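# Shelve the desk flask in the incubator and close it

## Task

Move the flask on the desk onto the incubator's one free shelf spot. It must lie flat on the shelf surface, with the same face upward as on the desk, and nothing of it may overhang the shelf's front edge. At the end the incubator must be fully closed: the glass door completely shut, its latch rotated to horizontal, and the outer door completely shut. Other flasks may be pushed aside a little, but each must stay within about a finger's width of its original spot and remain flat on a shelf, unstacked and with the same face up. The task fails if any flask reaches the floor, if either door is swung open or shut violently, or if the robot falls over or is left leaning.

## Robot and tools

Robot: TidyBot++, a wheeled base 0.54 m long, 0.50 m wide and 0.38 m tall, carrying one seven-joint arm with a two-finger gripper. The shoulder sits 0.12 m ahead of the base centre at 0.68 m height. The segments are upper arm 0.42 m, forearm 0.31 m and hand 0.31 m. The arm begins folded with the hand pointing down, sticking out up to 0.08 m in front of the base. There are two cameras: base_camera (644x364 pinhole) and wrist_camera (644x476 fisheye, looking along the hand).

Frames: the base frame has its origin on the floor below the base centre, with x ahead, y to the left and z up, in metres. The odometry frame is the base frame as it was when the scene began. hand_pose is the midpoint between the finger pads, given in the base frame. The hand's own z axis runs out along the fingers, and the fingers close along its y axis.

Tool move runs one action. Every key is optional.
- base: a single object of relative offsets, counted from the base's pose when the command starts. translate_m is metres forward (+) or back, from -2 to 2. strafe_m is metres left (+) or right, from -2 to 2. rotate_rad is radians, counter-clockwise (+) seen from above, from -6.3 to 6.3.
- joints: absolute targets given by name.
  - joint_1_rad: any angle. Turns the whole arm about vertical, and + is clockwise from above, the reverse of rotate_rad.
  - joint_2_rad: -2.249 to 2.249, shoulder. 0 is upright and + leans forward.
  - joint_3_rad: any angle.
  - joint_4_rad: -2.579 to 2.579, elbow. 0 is straight, and with joint_3 at 3.14, negative folds the forearm forward.
  - joint_5_rad: any angle.
  - joint_6_rad: -2.099 to 2.099, wrist. Negative bends the hand forward.
  - joint_7_rad: any angle, hand roll. At 1.57 with the hand pointing down, the fingers open left and right.
  - gripper_pos: 0 is open and 1 is closed. The gap is roughly 85*(1-gripper_pos) mm.
  - Done tolerances are 0.039 rad for joints 1-4, 0.095 rad for joints 5-7 and 0.03 for the gripper. Any-angle joints take the shorter way round, so send steps of less than half a turn.
- target: one list of 7 numbers giving an absolute hand pose in the base frame: x, y, z in metres, then the quaternion qw, qx, qy, qz. It may be combined only with joints containing gripper_pos alone.
- speeds: caps on top speed for this action only. translate_m and strafe_m take 0.05-0.5 m/s, and rotate_rad takes 0.1-1.57 rad/s. For a combined translate+strafe, state the speed under only one of them.
- cameras: a list drawn from base_camera, wrist_camera and all. [] returns no images, and leaving it out returns all.
- blocking: true by default, which returns once everything is still. false returns after about 0.5 s while motion continues. A later move overrides only the parts it names.

wait(seconds 0-10, cameras) lets time pass and reports the state. It ends early once moves settle.

stop(cameras) brakes every running motion. Braked parts report "stopped" and may keep pressing on whatever they touch.

zoom_image(camera, region [x0,y0,x1,y1]) enlarges part of that camera's latest image. Coordinates are pixels from the top-left corner, with at most 504x504 pixels per region.

finished_scene(scene) ends the current scene. Its argument is the current scene number. It is irreversible, and the goal must then hold without the robot.

Result lines:
- move: "done" or the worst status reached.
- base_status, joint_status, hand_status: one of done, moving, off_target, not_followed, contact_stop, time_out, torque_fault or limit_stop_at_motor_heat.
- hand_pose: the measured hand position.
- hand_target: the pose the hand would reach with every joint on target.
- joint_positions: current joint angles.
- motor_effort: percent of maximum, with the peak in brackets.
- base_odometry: wheel-based position, so slip counts as motion. Heading is in rad with + to the left.
- base_tilt: degrees forward and right.
- on_its_own: motion the robot made without being commanded.
- Motor temperatures: one value per arm joint.
- pictures: the order of the returned images.
- earlier move: status of a non-blocking move.
- scene_time: time used so far.
Messages to watch for include MOTOR HOT, OVER-TEMPERATURE FAULT, ARM HIT, "pose unreachable" and "joint command not followed" (a self-collision check; its cause is stated). After a refused call, an unplanned stop or a torque fault, the following calls in that reply are skipped.

Practical notes:
- Hand targets usually end within about 3 cm. To correct, add (wanted - measured) to the last target.
- To keep a loaded hand steady, resend hand_target rather than hand_pose.
- Loads make the arm sag, so correct the same way. Never command a joint to its own reading while holding something.
- A downward-pointing hand reaches at most about 0.94 m height, and only close to the base.
- Poses that point the hand forward, low and near the base tend to miss or can strike the base. No check prevents arm-base contact.
- Blocked joints keep pushing like springs, and each correction pushes harder.
- Joints 1-4 fault above 104.5 N m and joints 5-7 above 51.3 N m. A fault freezes the arm for 10 s.
- Heat builds from carrying loads, holding the arm outstretched or straining at unreachable poses. At 75 °C the arm goes limp.
- Thinking consumes simulated time, and running moves continue meanwhile.

Avoid:
- dropping or flinging flasks, or letting them reach the floor;
- swinging doors fast;
- gripping hard on something still resting on a surface;
- driving or turning while the arm is snagged above about 0.6 m, which can tip the robot;
- reaching far out from the folded pose over nearby furniture;
- swinging a stretched arm sideways;
- pushing the base into obstacles.
To recover from a lean, back away or retract the arm.

Each tool is called after "Request:" as name([rows], argument=value, ...), one row to a line, values as JSON.

## Session

Request:
move()

Scene clock: 0.00 s.
Motor temperatures (°C): [32 21 24 32 35 36 39]
base_odometry: x=+0.000 y=+0.000 heading=+0.000
base_tilt: forward=+0.1 right=-0.3
base_status: not commanded
joint_positions: joint_1_rad=+0.042 joint_2_rad=-0.342 joint_3_rad=+3.141 joint_4_rad=-2.506 joint_5_rad=-0.027 joint_6_rad=-0.916 joint_7_rad=+1.559 gripper_pos=+0.000
joint_status: not commanded
motor_effort: joint_1_rad=+0 joint_2_rad=-1 joint_3_rad=+0 joint_4_rad=+15 joint_5_rad=+1 joint_6_rad=+1 joint_7_rad=+1
hand_pose: x=+0.2581 y=+0.0022 z=+0.5919 quat_wxyz=(-0.010, +0.999, -0.034, +0.031) (m; base frame)
hand_target: x=+0.2583 y=+0.0022 z=+0.5920 quat_wxyz=(-0.010, +0.999, -0.034, +0.031) (m; base frame)
hand_status: not commanded
pictures: base_camera, wrist_camera

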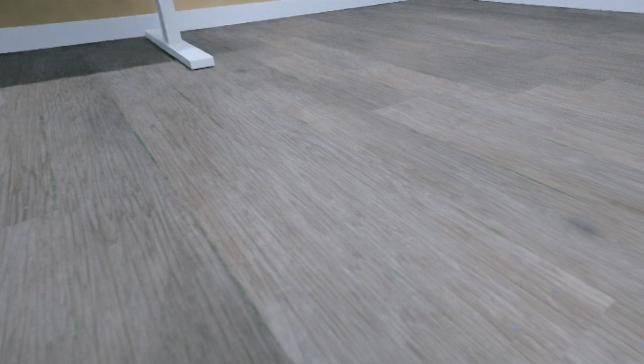

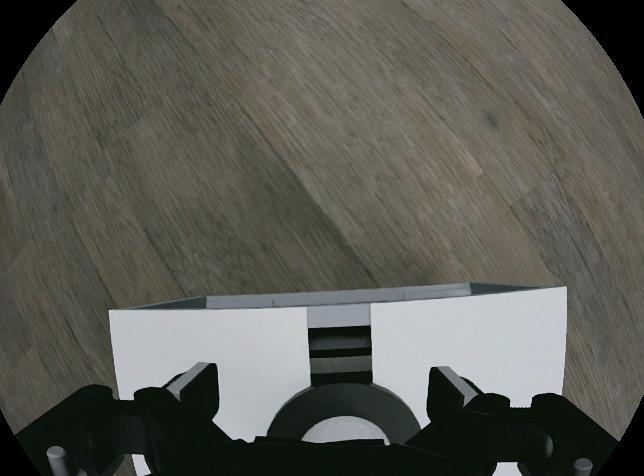

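Request:
move(joints={"joint_6_rad": 0.4})

Request:
move(base={"rotate_rad": 1.2})

Request:
move(base={"rotate_rad": 1.2})

Request:
move(base={"rotate_rad": 1.2})

Request:
move(base={"rotate_rad": 1.2})

Scene clock: 9.80 s.
Motor temperatures (°C): [32 21 24 32 35 36 39]
move: done
base_odometry: x=+0.000 y=+0.000 heading=+0.000
base_tilt: forward=+0.0 right=-0.3
base_status: not commanded
joint_positions: joint_1_rad=+0.042 joint_2_rad=-0.342 joint_3_rad=+3.141 joint_4_rad=-2.506 joint_5_rad=-0.027 joint_6_rad=+0.351 joint_7_rad=+1.559 gripper_pos=+0.000
joint_status: all done
motor_effort: joint_1_rad=+0(1) joint_2_rad=-6(7) joint_3_rad=+0(1) joint_4_rad=+19(20) joint_5_rad=+0(1) joint_6_rad=+9(9) joint_7_rad=+0(1)
hand_pose: x=+0.5403 y=-0.0187 z=+0.8280 quat_wxyz=(+0.005, +0.786, -0.033, +0.617) (m; base frame)
hand_target: x=+0.5437 y=-0.0192 z=+0.8431 quat_wxyz=(+0.006, +0.771, -0.033, +0.636) (m; base frame)
hand_status: not commanded
pictures: base_camera, wrist_camera

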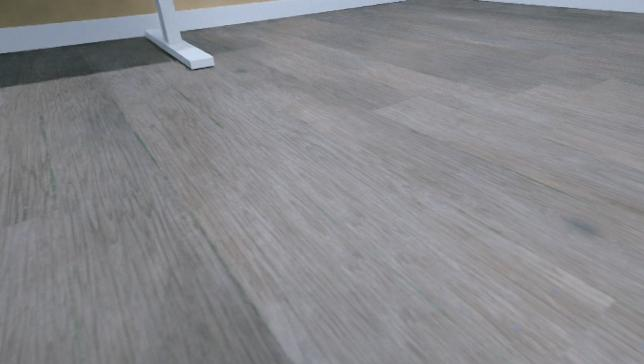

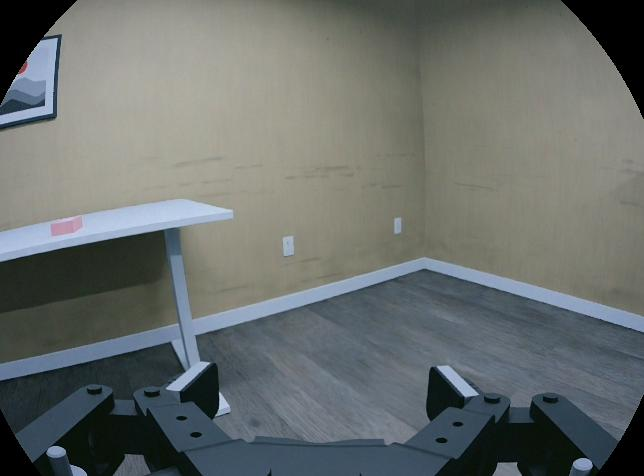

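Scene clock: 11.87 s.
Motor temperatures (°C): [32 21 24 32 35 36 39]
move: done
base_odometry: x=+0.000 y=+0.000 heading=+1.200
base_tilt: forward=+0.0 right=-0.3
base_status: done
joint_positions: joint_1_rad=+0.042 joint_2_rad=-0.342 joint_3_rad=+3.141 joint_4_rad=-2.506 joint_5_rad=-0.027 joint_6_rad=+0.351 joint_7_rad=+1.559 gripper_pos=+0.000
joint_status: not commanded
motor_effort: joint_1_rad=+0(2) joint_2_rad=-6(7) joint_3_rad=+0(2) joint_4_rad=+19(20) joint_5_rad=+1(1) joint_6_rad=+9(9) joint_7_rad=+0(1)
hand_pose: x=+0.5404 y=-0.0186 z=+0.8281 quat_wxyz=(+0.005, +0.786, -0.033, +0.617) (m; base frame)
hand_target: x=+0.5437 y=-0.0192 z=+0.8431 quat_wxyz=(+0.006, +0.771, -0.033, +0.636) (m; base frame)
hand_status: not commanded
pictures: base_camera, wrist_camera

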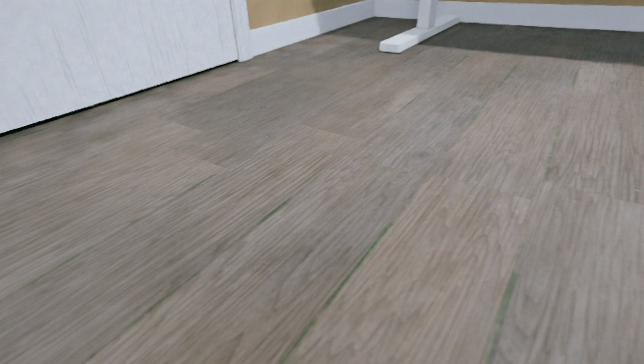

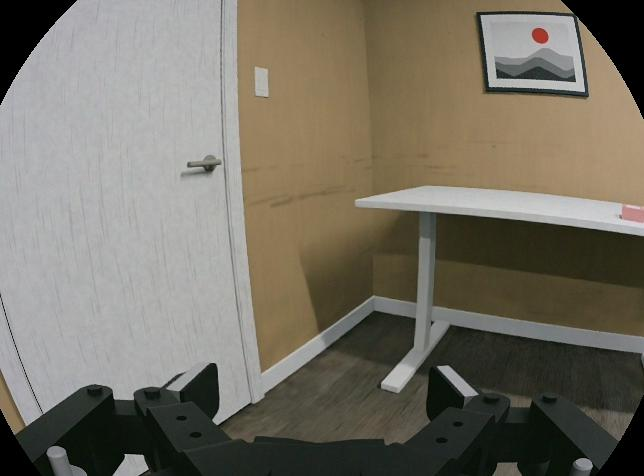

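Scene clock: 13.90 s.
Motor temperatures (°C): [32 21 24 32 35 36 39]
move: done
base_odometry: x=+0.000 y=+0.000 heading=+2.399
base_tilt: forward=+0.0 right=-0.3
base_status: done
joint_positions: joint_1_rad=+0.041 joint_2_rad=-0.342 joint_3_rad=+3.141 joint_4_rad=-2.506 joint_5_rad=-0.027 joint_6_rad=+0.352 joint_7_rad=+1.559 gripper_pos=+0.000
joint_status: not commanded
motor_effort: joint_1_rad=+0(2) joint_2_rad=-6(7) joint_3_rad=-1(2) joint_4_rad=+19(20) joint_5_rad=+1(1) joint_6_rad=+9(9) joint_7_rad=+0(1)
hand_pose: x=+0.5404 y=-0.0185 z=+0.8282 quat_wxyz=(+0.005, +0.786, -0.033, +0.617) (m; base frame)
hand_target: x=+0.5437 y=-0.0192 z=+0.8431 quat_wxyz=(+0.006, +0.771, -0.033, +0.636) (m; base frame)
hand_status: not commanded
pictures: base_camera, wrist_camera

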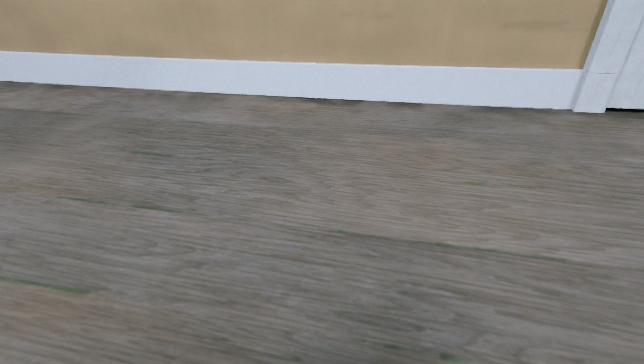

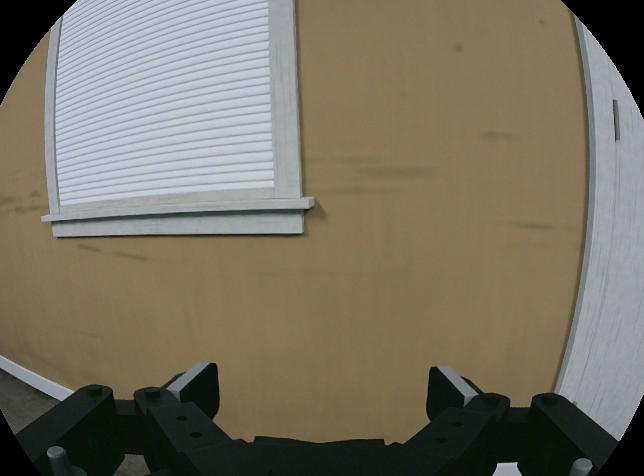

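Scene clock: 15.93 s.
Motor temperatures (°C): [32 21 24 32 35 36 39]
move: done
base_odometry: x=+0.000 y=+0.000 heading=-2.684
base_tilt: forward=+0.0 right=-0.4
base_status: done
joint_positions: joint_1_rad=+0.041 joint_2_rad=-0.342 joint_3_rad=+3.140 joint_4_rad=-2.506 joint_5_rad=-0.027 joint_6_rad=+0.352 joint_7_rad=+1.559 gripper_pos=+0.000
joint_status: not commanded
motor_effort: joint_1_rad=+0(2) joint_2_rad=-7(7) joint_3_rad=-1(2) joint_4_rad=+19(20) joint_5_rad=+1(1) joint_6_rad=+9(9) joint_7_rad=+1(1)
hand_pose: x=+0.5404 y=-0.0185 z=+0.8282 quat_wxyz=(+0.005, +0.786, -0.033, +0.617) (m; base frame)
hand_target: x=+0.5437 y=-0.0192 z=+0.8431 quat_wxyz=(+0.006, +0.771, -0.033, +0.636) (m; base frame)
hand_status: not commanded
pictures: base_camera, wrist_camera

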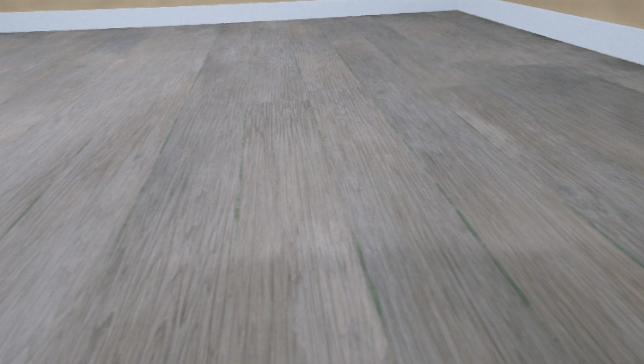

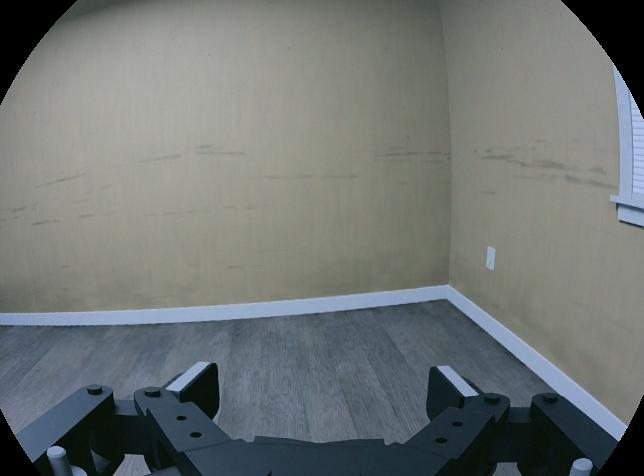

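Scene clock: 17.97 s.
Motor temperatures (°C): [32 21 24 32 35 36 39]
move: done
base_odometry: x=+0.000 y=+0.000 heading=-1.484
base_tilt: forward=+0.0 right=-0.3
base_status: done
joint_positions: joint_1_rad=+0.041 joint_2_rad=-0.342 joint_3_rad=+3.140 joint_4_rad=-2.506 joint_5_rad=-0.027 joint_6_rad=+0.352 joint_7_rad=+1.559 gripper_pos=+0.000
joint_status: not commanded
motor_effort: joint_1_rad=+0(2) joint_2_rad=-7(7) joint_3_rad=+0(2) joint_4_rad=+19(20) joint_5_rad=+0(1) joint_6_rad=+9(9) joint_7_rad=+0(1)
hand_pose: x=+0.5404 y=-0.0184 z=+0.8282 quat_wxyz=(+0.005, +0.786, -0.033, +0.617) (m; base frame)
hand_target: x=+0.5437 y=-0.0192 z=+0.8431 quat_wxyz=(+0.006, +0.771, -0.033, +0.636) (m; base frame)
hand_status: not commanded
pictures: base_camera, wrist_camera

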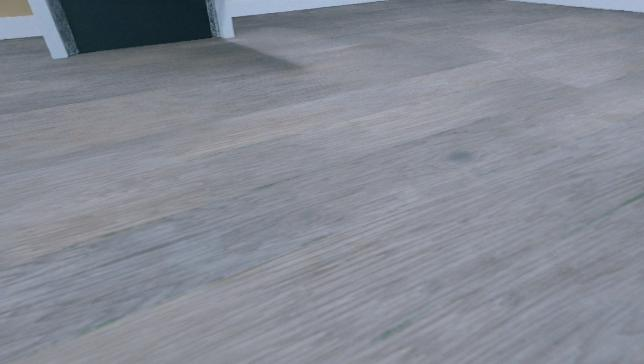

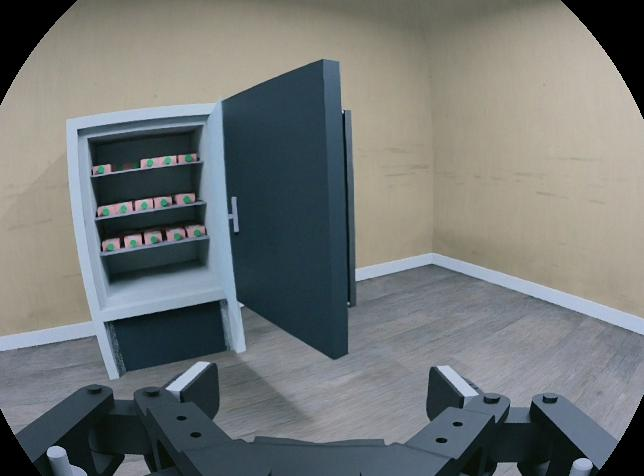

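Request:
zoom_image(camera="wrist_camera", region=[50, 90, 250, 270])

Request:
zoom_image(camera="wrist_camera", region=[200, 50, 400, 370])

Scaled by 2.520.

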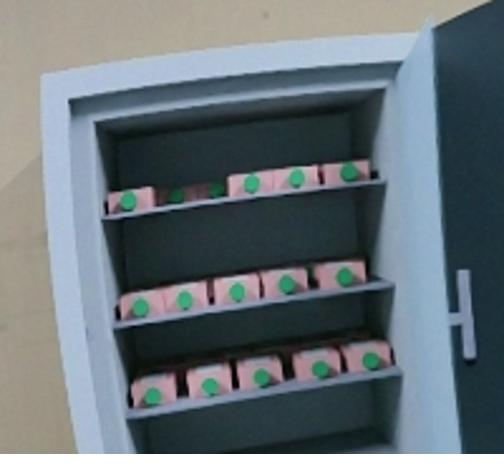

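Scaled by 1.575.

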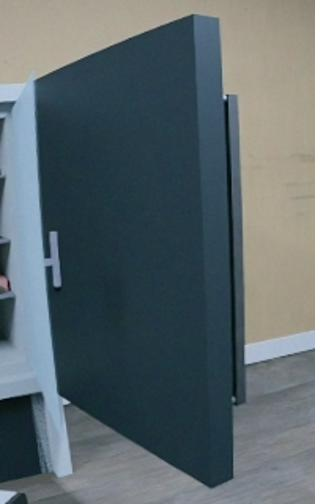

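Request:
move(base={"rotate_rad": 1.98})

Request:
zoom_image(camera="wrist_camera", region=[200, 120, 450, 300])

Scene clock: 50.57 s.
Motor temperatures (°C): [32 21 24 32 35 36 39]
move: done
base_odometry: x=+0.000 y=+0.000 heading=+0.496
base_tilt: forward=+0.1 right=-0.4
base_status: done
joint_positions: joint_1_rad=+0.041 joint_2_rad=-0.342 joint_3_rad=+3.140 joint_4_rad=-2.506 joint_5_rad=-0.027 joint_6_rad=+0.352 joint_7_rad=+1.559 gripper_pos=+0.000
joint_status: not commanded
motor_effort: joint_1_rad=+0(2) joint_2_rad=-6(8) joint_3_rad=-1(2) joint_4_rad=+19(20) joint_5_rad=+0(1) joint_6_rad=+9(9) joint_7_rad=+0(1)
hand_pose: x=+0.5404 y=-0.0184 z=+0.8283 quat_wxyz=(+0.005, +0.786, -0.033, +0.617) (m; base frame)
hand_target: x=+0.5437 y=-0.0192 z=+0.8431 quat_wxyz=(+0.006, +0.771, -0.033, +0.636) (m; base frame)
hand_status: not commanded
pictures: base_camera, wrist_camera

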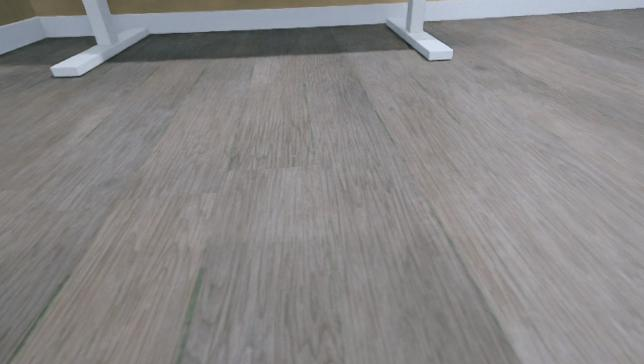

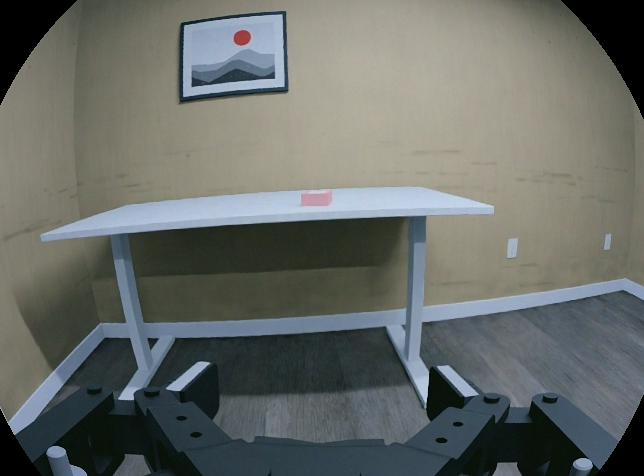

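Scaled by 2.016.

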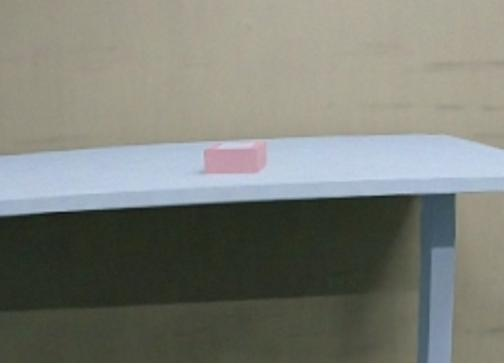

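Request:
move(base={"rotate_rad": 0.07}, joints={"joint_1_rad": 0.0, "joint_5_rad": 0.0, "joint_7_rad": 1.571})

Request:
move(base={"translate_m": 0.7, "strafe_m": -0.12})

Request:
zoom_image(camera="wrist_camera", region=[200, 120, 450, 300])

Scene clock: 100.07 s.
Motor temperatures (°C): [32 21 24 32 35 36 39]
move: done
base_odometry: x=+0.000 y=+0.000 heading=+0.565
base_tilt: forward=+0.1 right=-0.3
base_status: done
joint_positions: joint_1_rad=+0.004 joint_2_rad=-0.342 joint_3_rad=+3.139 joint_4_rad=-2.506 joint_5_rad=-0.027 joint_6_rad=+0.352 joint_7_rad=+1.559 gripper_pos=+0.000
joint_status: all done
motor_effort: joint_1_rad=+0(2) joint_2_rad=-6(7) joint_3_rad=-1(2) joint_4_rad=+19(20) joint_5_rad=+0(1) joint_6_rad=+9(9) joint_7_rad=+1(1)
hand_pose: x=+0.5408 y=-0.0018 z=+0.8283 quat_wxyz=(-0.007, +0.787, -0.017, +0.617) (m; base frame)
hand_target: x=+0.5442 y=+0.0018 z=+0.8431 quat_wxyz=(+0.000, +0.772, +0.000, +0.636) (m; base frame)
hand_status: not commanded
pictures: base_camera, wrist_camera

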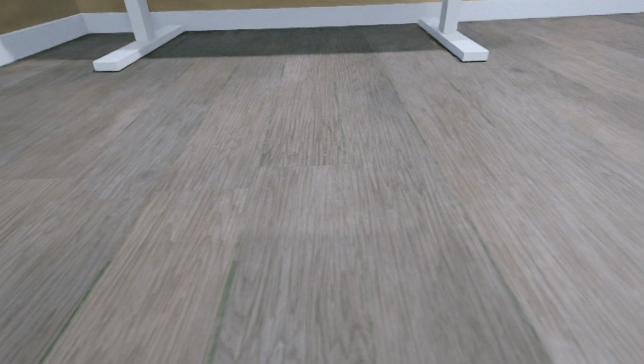

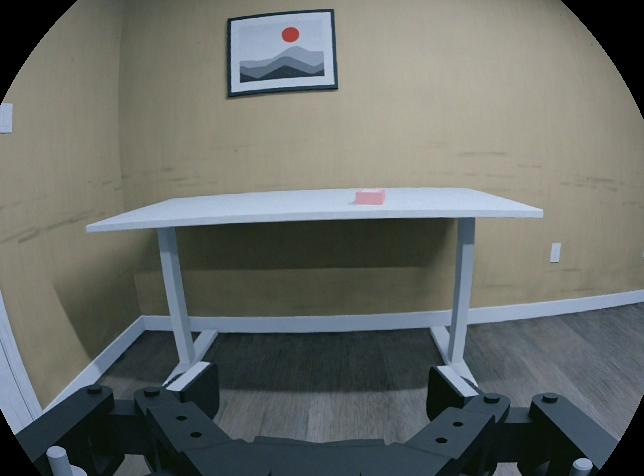

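Scene clock: 102.73 s.
Motor temperatures (°C): [32 21 24 32 35 36 39]
move: done
base_odometry: x=+0.655 y=+0.274 heading=+0.566
base_tilt: forward=+0.0 right=-0.3
base_status: done
joint_positions: joint_1_rad=+0.004 joint_2_rad=-0.341 joint_3_rad=+3.139 joint_4_rad=-2.506 joint_5_rad=-0.027 joint_6_rad=+0.354 joint_7_rad=+1.559 gripper_pos=+0.000
joint_status: not commanded
motor_effort: joint_1_rad=+0(1) joint_2_rad=-7(8) joint_3_rad=+0(1) joint_4_rad=+19(20) joint_5_rad=+1(1) joint_6_rad=+9(9) joint_7_rad=+1(1)
hand_pose: x=+0.5411 y=-0.0018 z=+0.8285 quat_wxyz=(-0.007, +0.786, -0.017, +0.617) (m; base frame)
hand_target: x=+0.5442 y=+0.0018 z=+0.8431 quat_wxyz=(+0.000, +0.772, +0.000, +0.636) (m; base frame)
hand_status: not commanded
pictures: base_camera, wrist_camera

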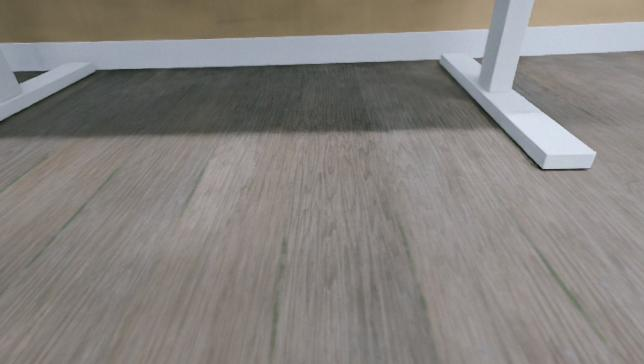

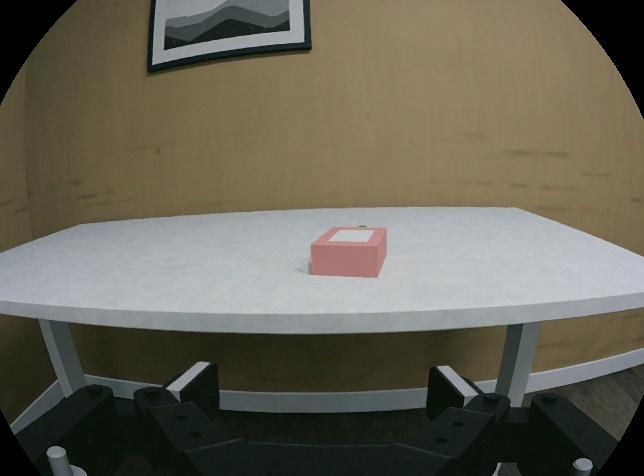

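Scaled by 2.016.

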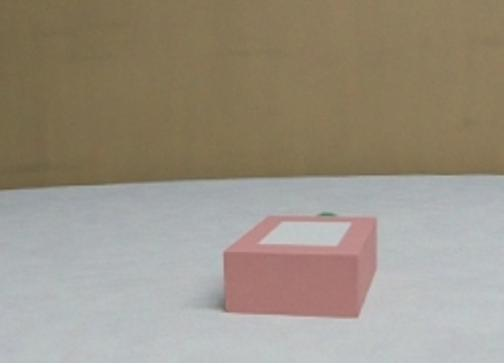

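Request:
move(joints={"joint_2_rad": 0.0, "joint_4_rad": -1.6, "joint_6_rad": -0.8, "joint_5_rad": 0.027, "joint_7_rad": 1.583})

Request:
zoom_image(camera="wrist_camera", region=[200, 50, 500, 300])

Scene clock: 124.17 s.
Motor temperatures (°C): [32 21 24 32 35 36 39]
move: done
base_odometry: x=+0.655 y=+0.274 heading=+0.566
base_tilt: forward=+0.0 right=-0.3
base_status: not commanded
joint_positions: joint_1_rad=+0.004 joint_2_rad=-0.011 joint_3_rad=+3.139 joint_4_rad=-1.619 joint_5_rad=-0.027 joint_6_rad=-0.745 joint_7_rad=+1.559 gripper_pos=+0.000
joint_status: all done
motor_effort: joint_1_rad=+0(1) joint_2_rad=-20(21) joint_3_rad=-1(2) joint_4_rad=+21(21) joint_5_rad=+0(1) joint_6_rad=+6(10) joint_7_rad=+0(1)
hand_pose: x=+0.6494 y=+0.0065 z=+0.8720 quat_wxyz=(-0.014, +0.923, -0.011, +0.384) (m; base frame)
hand_target: x=+0.6435 y=-0.0042 z=+0.8639 quat_wxyz=(+0.014, +0.932, +0.011, +0.362) (m; base frame)
hand_status: not commanded
pictures: base_camera, wrist_camera

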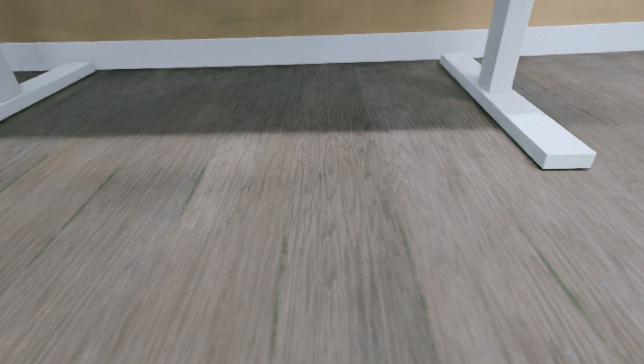

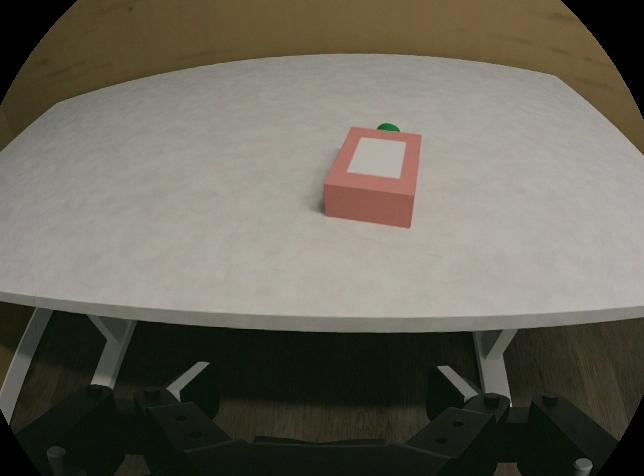

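Scaled by 1.680.

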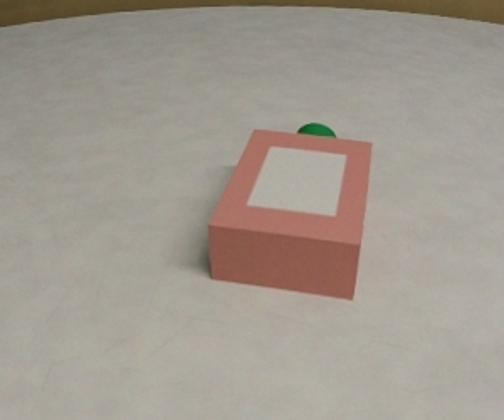

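Request:
move(joints={"joint_2_rad": 0.242, "joint_4_rad": -1.061, "joint_6_rad": -1.837}, cameras=[])

Request:
move(base={"translate_m": 0.40, "strafe_m": -0.06}, speeds={"translate_m": 0.3})

Scene clock: 154.43 s.
Motor temperatures (°C): [32 21 24 32 35 36 39]
move: done
base_odometry: x=+0.655 y=+0.274 heading=+0.566
base_tilt: forward=+0.0 right=-0.3
base_status: not commanded
joint_positions: joint_1_rad=+0.004 joint_2_rad=+0.232 joint_3_rad=+3.139 joint_4_rad=-1.079 joint_5_rad=-0.027 joint_6_rad=-1.782 joint_7_rad=+1.559 gripper_pos=+0.000
joint_status: all done
motor_effort: joint_1_rad=+0(1) joint_2_rad=-25(26) joint_3_rad=-1(2) joint_4_rad=+17(21) joint_5_rad=+0(1) joint_6_rad=+1(7) joint_7_rad=+0(1)
hand_pose: x=+0.5344 y=+0.0089 z=+0.8612 quat_wxyz=(-0.013, +1.000, -0.003, +0.024) (m; base frame)
hand_target: x=+0.5234 y=-0.0064 z=+0.8623 quat_wxyz=(+0.013, +1.000, +0.003, +0.001) (m; base frame)
hand_status: not commanded
pictures: none
No camera images: "cameras" was empty.

Scene clock: 156.70 s.
Motor temperatures (°C): [32 21 24 32 35 36 39]
move: done
base_odometry: x=+1.025 y=+0.438 heading=+0.566
base_tilt: forward=+0.0 right=-0.4
base_status: done
joint_positions: joint_1_rad=+0.004 joint_2_rad=+0.247 joint_3_rad=+3.139 joint_4_rad=-1.077 joint_5_rad=-0.027 joint_6_rad=-1.789 joint_7_rad=+1.559 gripper_pos=+0.000
joint_status: not commanded
motor_effort: joint_1_rad=+0(1) joint_2_rad=-26(28) joint_3_rad=-1(2) joint_4_rad=+16(17) joint_5_rad=+0(1) joint_6_rad=+1(1) joint_7_rad=+0(1)
hand_pose: x=+0.5353 y=+0.0089 z=+0.8555 quat_wxyz=(-0.013, +1.000, -0.003, +0.014) (m; base frame)
hand_target: x=+0.5234 y=-0.0064 z=+0.8623 quat_wxyz=(+0.013, +1.000, +0.003, +0.001) (m; base frame)
hand_status: not commanded
pictures: base_camera, wrist_camera

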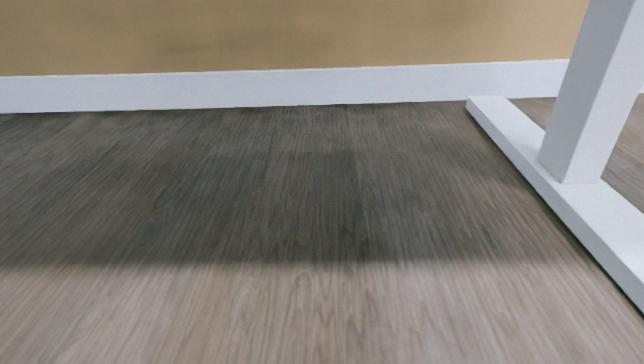

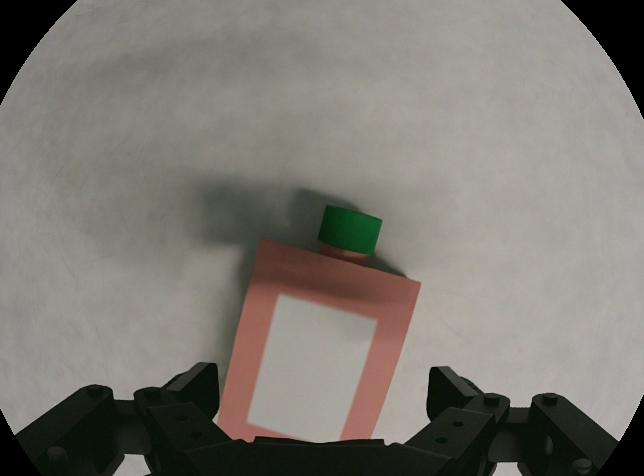

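Request:
move(base={"translate_m": 0.068, "strafe_m": -0.0185}, joints={"joint_7_rad": 1.31})

Scene clock: 184.70 s.
Motor temperatures (°C): [32 21 24 32 35 35 39]
move: done
base_odometry: x=+1.093 y=+0.459 heading=+0.566
base_tilt: forward=+0.1 right=-0.3
base_status: done
joint_positions: joint_1_rad=+0.004 joint_2_rad=+0.254 joint_3_rad=+3.139 joint_4_rad=-1.077 joint_5_rad=-0.027 joint_6_rad=-1.791 joint_7_rad=+1.344 gripper_pos=+0.000
joint_status: all done
motor_effort: joint_1_rad=-1(1) joint_2_rad=-26(29) joint_3_rad=-1(2) joint_4_rad=+16(17) joint_5_rad=+0(1) joint_6_rad=+1(1) joint_7_rad=+1(1)
hand_pose: x=+0.5361 y=+0.0089 z=+0.8529 quat_wxyz=(-0.014, +0.994, -0.111, +0.008) (m; base frame)
hand_target: x=+0.5234 y=-0.0064 z=+0.8623 quat_wxyz=(+0.013, +0.991, -0.133, +0.002) (m; base frame)
hand_status: not commanded
pictures: base_camera, wrist_camera

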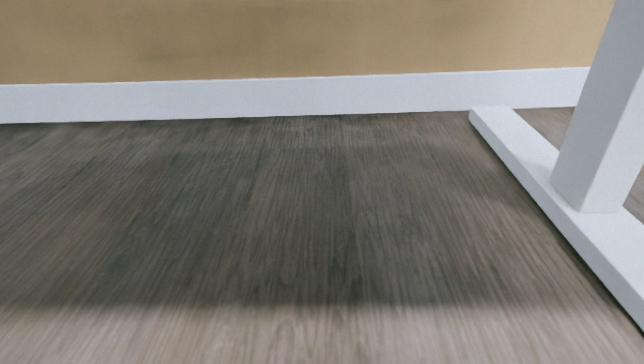

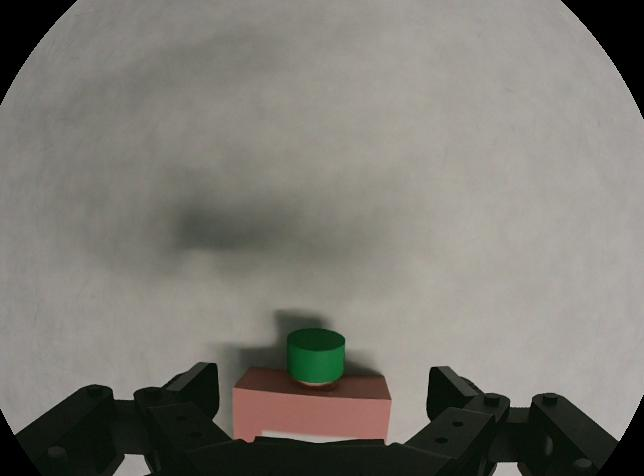

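Request:
move(joints={"joint_2_rad": 0.246, "joint_4_rad": -1.219, "joint_6_rad": -1.694, "joint_7_rad": 1.29}, cameras=["wrist_camera"])

Scene clock: 193.37 s.
Motor temperatures (°C): [32 21 24 32 35 35 39]
move: done
base_odometry: x=+1.093 y=+0.459 heading=+0.566
base_tilt: forward=+0.0 right=-0.3
base_status: not commanded
joint_positions: joint_1_rad=+0.004 joint_2_rad=+0.254 joint_3_rad=+3.139 joint_4_rad=-1.209 joint_5_rad=-0.027 joint_6_rad=-1.740 joint_7_rad=+1.344 gripper_pos=+0.000
joint_status: all done
motor_effort: joint_1_rad=+0(1) joint_2_rad=-25(27) joint_3_rad=-1(2) joint_4_rad=+16(17) joint_5_rad=+0(1) joint_6_rad=+0(1) joint_7_rad=+0(1)
hand_pose: x=+0.5181 y=+0.0090 z=+0.8126 quat_wxyz=(-0.010, +0.993, -0.112, -0.032) (m; base frame)
hand_target: x=+0.5286 y=-0.0067 z=+0.8120 quat_wxyz=(+0.014, +0.990, -0.141, -0.007) (m; base frame)
hand_status: not commanded
pictures: wrist_camera

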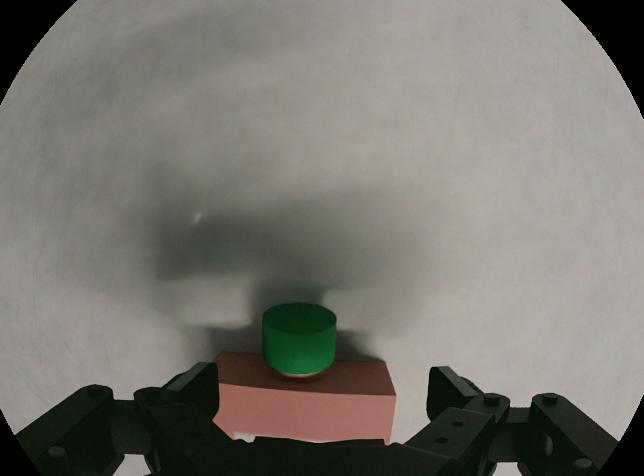

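Request:
move(joints={"joint_2_rad": 0.249, "joint_4_rad": -1.264, "joint_6_rad": -1.585}, base={"strafe_m": 0.009}, cameras=["wrist_camera"])

Scene clock: 211.60 s.
Motor temperatures (°C): [32 21 24 32 35 35 39]
move: done
base_odometry: x=+1.088 y=+0.466 heading=+0.566
base_tilt: forward=+0.0 right=-0.3
base_status: done
joint_positions: joint_1_rad=+0.002 joint_2_rad=+0.241 joint_3_rad=+3.139 joint_4_rad=-1.238 joint_5_rad=-0.026 joint_6_rad=-1.635 joint_7_rad=+1.344 gripper_pos=+0.000
joint_status: all done
motor_effort: joint_1_rad=+0(2) joint_2_rad=-21(26) joint_3_rad=+0(3) joint_4_rad=+14(17) joint_5_rad=+1(3) joint_6_rad=+1(2) joint_7_rad=+1(1)
hand_pose: x=+0.5411 y=+0.0095 z=+0.8082 quat_wxyz=(-0.015, +0.994, -0.112, +0.012) (m; base frame)
hand_target: x=+0.5501 y=-0.0067 z=+0.7969 quat_wxyz=(+0.010, +0.990, -0.140, +0.023) (m; base frame)
hand_status: not commanded
pictures: wrist_camera

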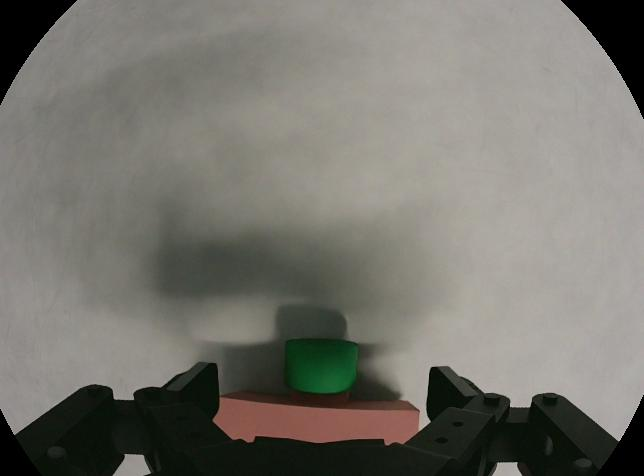

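Request:
move(joints={"joint_2_rad": 0.268, "joint_4_rad": -1.282, "joint_6_rad": -1.56}, cameras=["wrist_camera"])

Scene clock: 216.30 s.
Motor temperatures (°C): [32 21 24 32 35 35 39]
move: done
base_odometry: x=+1.088 y=+0.466 heading=+0.566
base_tilt: forward=+0.0 right=-0.4
base_status: not commanded
joint_positions: joint_1_rad=+0.002 joint_2_rad=+0.260 joint_3_rad=+3.139 joint_4_rad=-1.269 joint_5_rad=-0.026 joint_6_rad=-1.602 joint_7_rad=+1.344 gripper_pos=+0.000
joint_status: all done
motor_effort: joint_1_rad=+0(1) joint_2_rad=-26(27) joint_3_rad=-1(2) joint_4_rad=+17(17) joint_5_rad=+0(3) joint_6_rad=+0(1) joint_7_rad=+0(1)
hand_pose: x=+0.5443 y=+0.0095 z=+0.7901 quat_wxyz=(-0.014, +0.994, -0.113, +0.003) (m; base frame)
hand_target: x=+0.5545 y=-0.0067 z=+0.7831 quat_wxyz=(+0.011, +0.990, -0.140, +0.018) (m; base frame)
hand_status: not commanded
pictures: wrist_camera

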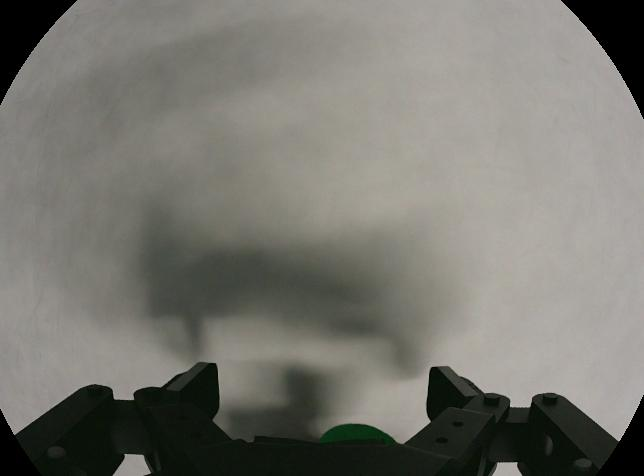

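Request:
move(joints={"joint_2_rad": 0.246, "joint_4_rad": -1.12, "joint_6_rad": -1.72}, cameras=["wrist_camera"])

Scene clock: 221.00 s.
Motor temperatures (°C): [32 21 24 32 35 35 39]
move: done
base_odometry: x=+1.088 y=+0.466 heading=+0.566
base_tilt: forward=+0.0 right=-0.3
base_status: not commanded
joint_positions: joint_1_rad=+0.002 joint_2_rad=+0.258 joint_3_rad=+3.139 joint_4_rad=-1.135 joint_5_rad=-0.026 joint_6_rad=-1.672 joint_7_rad=+1.344 gripper_pos=+0.000
joint_status: all done
motor_effort: joint_1_rad=-1(1) joint_2_rad=-26(28) joint_3_rad=-2(2) joint_4_rad=+17(19) joint_5_rad=+0(1) joint_6_rad=+1(1) joint_7_rad=+1(1)
hand_pose: x=+0.5597 y=+0.0094 z=+0.8341 quat_wxyz=(-0.018, +0.993, -0.111, +0.037) (m; base frame)
hand_target: x=+0.5465 y=-0.0066 z=+0.8431 quat_wxyz=(+0.009, +0.989, -0.142, +0.029) (m; base frame)
hand_status: not commanded
pictures: wrist_camera

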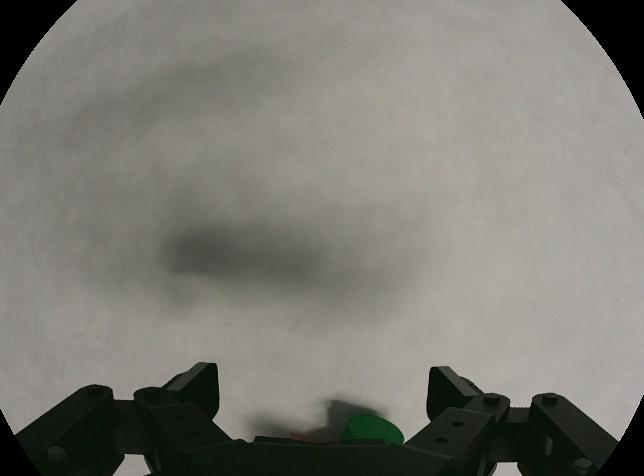

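Request:
move(base={"translate_m": -0.12}, joints={"joint_2_rad": 0.2, "joint_4_rad": -1.0, "joint_6_rad": -1.84})

Scene clock: 227.90 s.
Motor temperatures (°C): [32 21 24 32 35 35 39]
move: done
base_odometry: x=+0.987 y=+0.402 heading=+0.566
base_tilt: forward=+0.0 right=-0.3
base_status: done
joint_positions: joint_1_rad=+0.002 joint_2_rad=+0.201 joint_3_rad=+3.139 joint_4_rad=-1.015 joint_5_rad=-0.026 joint_6_rad=-1.791 joint_7_rad=+1.344 gripper_pos=+0.000
joint_status: all done
motor_effort: joint_1_rad=+0(2) joint_2_rad=-24(30) joint_3_rad=-1(2) joint_4_rad=+16(18) joint_5_rad=+0(1) joint_6_rad=+1(3) joint_7_rad=+0(1)
hand_pose: x=+0.5394 y=+0.0092 z=+0.8947 quat_wxyz=(-0.020, +0.992, -0.109, +0.065) (m; base frame)
hand_target: x=+0.5271 y=-0.0064 z=+0.8985 quat_wxyz=(+0.005, +0.988, -0.144, +0.052) (m; base frame)
hand_status: not commanded
pictures: base_camera, wrist_camera

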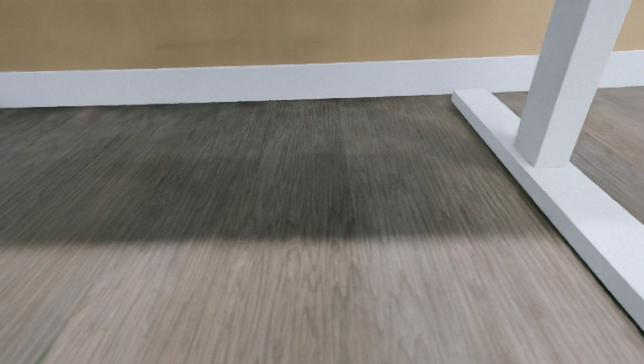

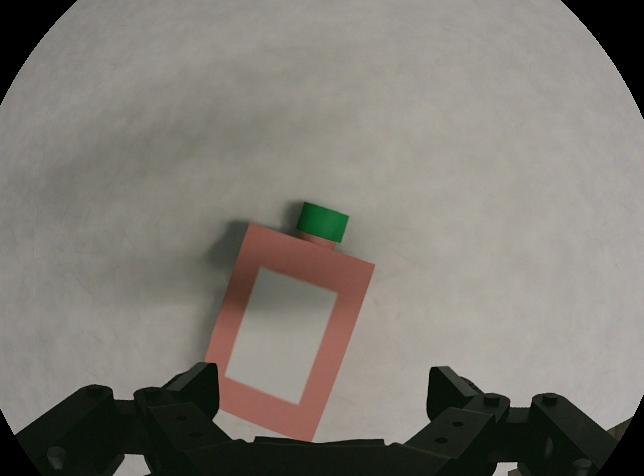

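Request:
move(base={"translate_m": 0.086, "strafe_m": -0.0185}, joints={"joint_2_rad": 0.24, "joint_4_rad": -1.2, "joint_6_rad": -1.66, "joint_7_rad": 1.05}, cameras=["wrist_camera"])

Scene clock: 241.40 s.
Motor temperatures (°C): [32 21 24 32 35 35 39]
move: done
base_odometry: x=+1.069 y=+0.432 heading=+0.566
base_tilt: forward=+0.0 right=-0.3
base_status: done
joint_positions: joint_1_rad=+0.002 joint_2_rad=+0.252 joint_3_rad=+3.139 joint_4_rad=-1.192 joint_5_rad=-0.026 joint_6_rad=-1.703 joint_7_rad=+1.129 gripper_pos=+0.000
joint_status: all done
motor_effort: joint_1_rad=+0(2) joint_2_rad=-26(30) joint_3_rad=-1(2) joint_4_rad=+17(18) joint_5_rad=+0(1) joint_6_rad=+0(3) joint_7_rad=+0(1)
hand_pose: x=+0.5339 y=+0.0093 z=+0.8180 quat_wxyz=(-0.012, +0.976, -0.217, -0.006) (m; base frame)
hand_target: x=+0.5436 y=-0.0067 z=+0.8206 quat_wxyz=(+0.007, +0.966, -0.258, +0.024) (m; base frame)
hand_status: not commanded
pictures: wrist_camera

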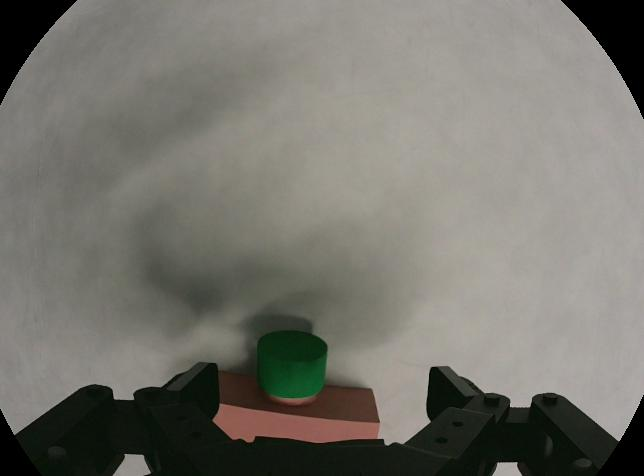

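Request:
move(base={"translate_m": 0.009, "strafe_m": 0.012}, joints={"joint_2_rad": 0.25, "joint_4_rad": -1.26, "joint_6_rad": -1.60, "joint_7_rad": 0.97}, cameras=["wrist_camera"])

Scene clock: 246.63 s.
Motor temperatures (°C): [32 21 24 32 35 35 39]
move: done
base_odometry: x=+1.071 y=+0.447 heading=+0.565
base_tilt: forward=+0.1 right=-0.3
base_status: done
joint_positions: joint_1_rad=+0.000 joint_2_rad=+0.258 joint_3_rad=+3.139 joint_4_rad=-1.251 joint_5_rad=-0.026 joint_6_rad=-1.648 joint_7_rad=+1.047 gripper_pos=+0.000
joint_status: all done
motor_effort: joint_1_rad=+0(2) joint_2_rad=-26(28) joint_3_rad=+0(3) joint_4_rad=+16(18) joint_5_rad=+0(1) joint_6_rad=+0(1) joint_7_rad=+0(1)
hand_pose: x=+0.5352 y=+0.0104 z=+0.7969 quat_wxyz=(-0.011, +0.966, -0.257, -0.011) (m; base frame)
hand_target: x=+0.5467 y=-0.0067 z=+0.7976 quat_wxyz=(+0.008, +0.955, -0.296, +0.019) (m; base frame)
hand_status: not commanded
pictures: wrist_camera

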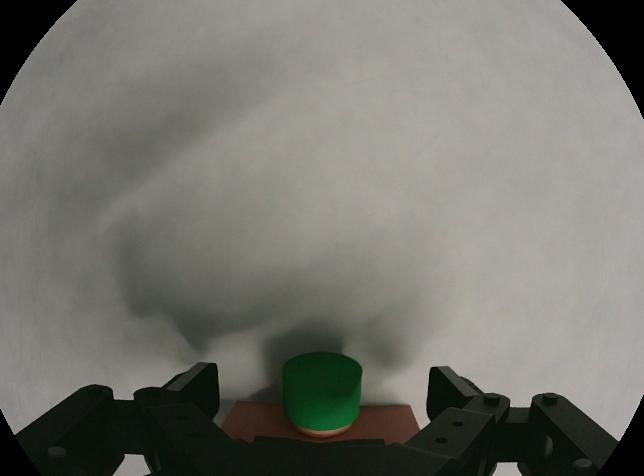

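Request:
move(joints={"joint_2_rad": 0.266, "joint_4_rad": -1.275, "joint_6_rad": -1.60}, cameras=["wrist_camera"])

Scene clock: 252.50 s.
Motor temperatures (°C): [32 21 24 32 35 35 39]
move: done
base_odometry: x=+1.071 y=+0.447 heading=+0.565
base_tilt: forward=+0.0 right=-0.3
base_status: not commanded
joint_positions: joint_1_rad=+0.000 joint_2_rad=+0.263 joint_3_rad=+3.139 joint_4_rad=-1.265 joint_5_rad=-0.026 joint_6_rad=-1.648 joint_7_rad=+1.046 gripper_pos=+0.000
joint_status: all done
motor_effort: joint_1_rad=+0(1) joint_2_rad=-26(27) joint_3_rad=-1(2) joint_4_rad=+16(18) joint_5_rad=+0(1) joint_6_rad=+0(1) joint_7_rad=+1(1)
hand_pose: x=+0.5317 y=+0.0103 z=+0.7906 quat_wxyz=(-0.008, +0.966, -0.257, -0.020) (m; base frame)
hand_target: x=+0.5440 y=-0.0067 z=+0.7860 quat_wxyz=(+0.013, +0.955, -0.296, +0.004) (m; base frame)
hand_status: not commanded
pictures: wrist_camera

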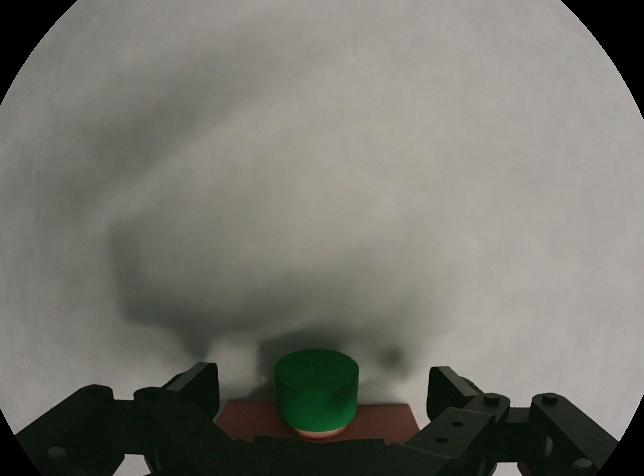

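Request:
move(joints={"gripper_pos": 0.5}, cameras=["wrist_camera"])

Request:
move(joints={"gripper_pos": 0.68}, cameras=["wrist_camera"])

Scene clock: 257.93 s.
Motor temperatures (°C): [32 21 24 32 35 35 39]
move: done
base_odometry: x=+1.071 y=+0.447 heading=+0.565
base_tilt: forward=+0.1 right=-0.3
base_status: not commanded
joint_positions: joint_1_rad=+0.000 joint_2_rad=+0.263 joint_3_rad=+3.139 joint_4_rad=-1.265 joint_5_rad=-0.026 joint_6_rad=-1.648 joint_7_rad=+1.046 gripper_pos=+0.500
joint_status: all done
motor_effort: joint_1_rad=+0(1) joint_2_rad=-26(26) joint_3_rad=-1(2) joint_4_rad=+17(17) joint_5_rad=+0(1) joint_6_rad=+0(0) joint_7_rad=+0(1)
hand_pose: x=+0.5317 y=+0.0103 z=+0.7906 quat_wxyz=(-0.008, +0.966, -0.257, -0.020) (m; base frame)
hand_target: x=+0.5440 y=-0.0067 z=+0.7860 quat_wxyz=(+0.013, +0.955, -0.296, +0.004) (m; base frame)
hand_status: not commanded
pictures: wrist_camera

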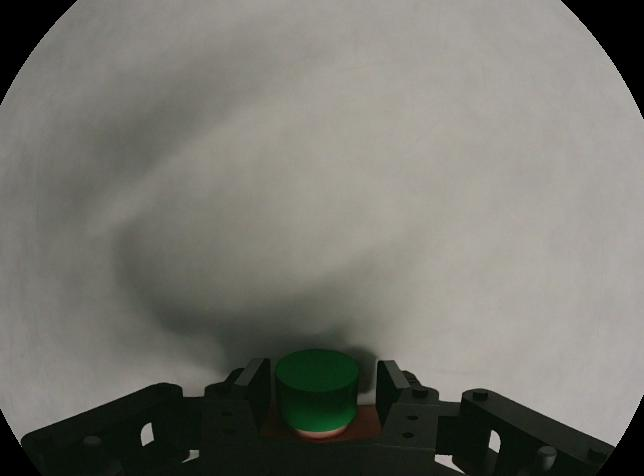

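Scene clock: 258.53 s.
Motor temperatures (°C): [32 21 24 32 35 35 39]
move: done
base_odometry: x=+1.071 y=+0.447 heading=+0.565
base_tilt: forward=+0.1 right=-0.3
base_status: not commanded
joint_positions: joint_1_rad=+0.000 joint_2_rad=+0.262 joint_3_rad=+3.139 joint_4_rad=-1.265 joint_5_rad=-0.026 joint_6_rad=-1.648 joint_7_rad=+1.046 gripper_pos=+0.668
joint_status: all done
motor_effort: joint_1_rad=-1(1) joint_2_rad=-24(26) joint_3_rad=-1(2) joint_4_rad=+15(17) joint_5_rad=+0(1) joint_6_rad=+0(1) joint_7_rad=+0(1)
hand_pose: x=+0.5317 y=+0.0103 z=+0.7909 quat_wxyz=(-0.008, +0.966, -0.257, -0.020) (m; base frame)
hand_target: x=+0.5440 y=-0.0067 z=+0.7860 quat_wxyz=(+0.013, +0.955, -0.296, +0.004) (m; base frame)
hand_status: not commanded
pictures: wrist_camera

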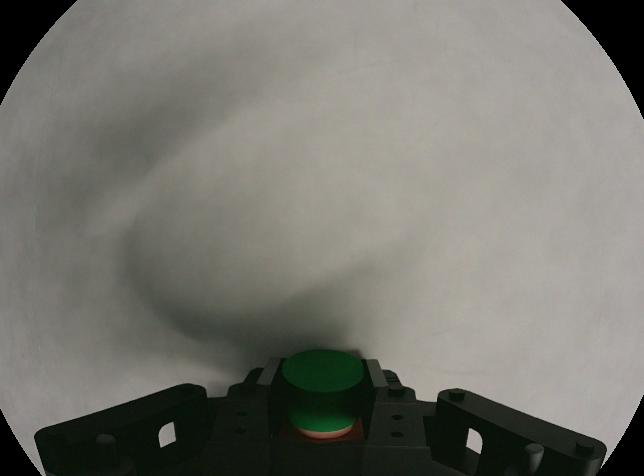

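Request:
move(joints={"gripper_pos": 0.78}, cameras=["wrist_camera"])

Scene clock: 261.73 s.
Motor temperatures (°C): [32 21 24 32 35 35 39]
move: off_target
base_odometry: x=+1.071 y=+0.447 heading=+0.565
base_tilt: forward=+0.1 right=-0.3
base_status: not commanded
joint_positions: joint_1_rad=+0.000 joint_2_rad=+0.262 joint_3_rad=+3.139 joint_4_rad=-1.265 joint_5_rad=-0.026 joint_6_rad=-1.647 joint_7_rad=+1.046 gripper_pos=+0.683
joint_status: gripper_pos off_target (ended at +0.683, target +0.780)
motor_effort: joint_1_rad=+1(1) joint_2_rad=-24(24) joint_3_rad=-1(2) joint_4_rad=+15(16) joint_5_rad=+0(1) joint_6_rad=+0(1) joint_7_rad=+1(1)
hand_pose: x=+0.5318 y=+0.0103 z=+0.7911 quat_wxyz=(-0.009, +0.966, -0.257, -0.019) (m; base frame)
hand_target: x=+0.5440 y=-0.0067 z=+0.7860 quat_wxyz=(+0.013, +0.955, -0.296, +0.004) (m; base frame)
hand_status: not commanded
pictures: wrist_camera

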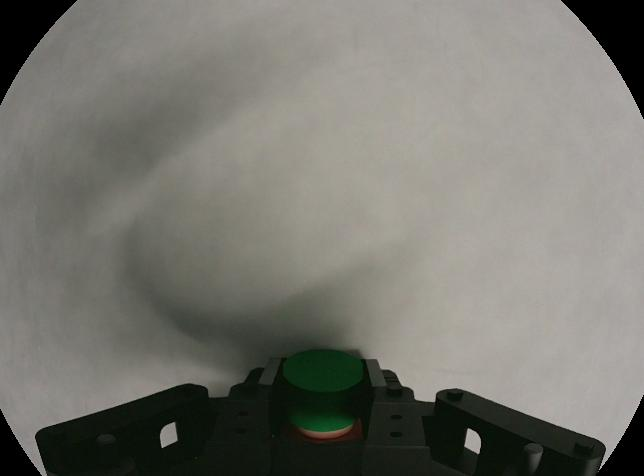

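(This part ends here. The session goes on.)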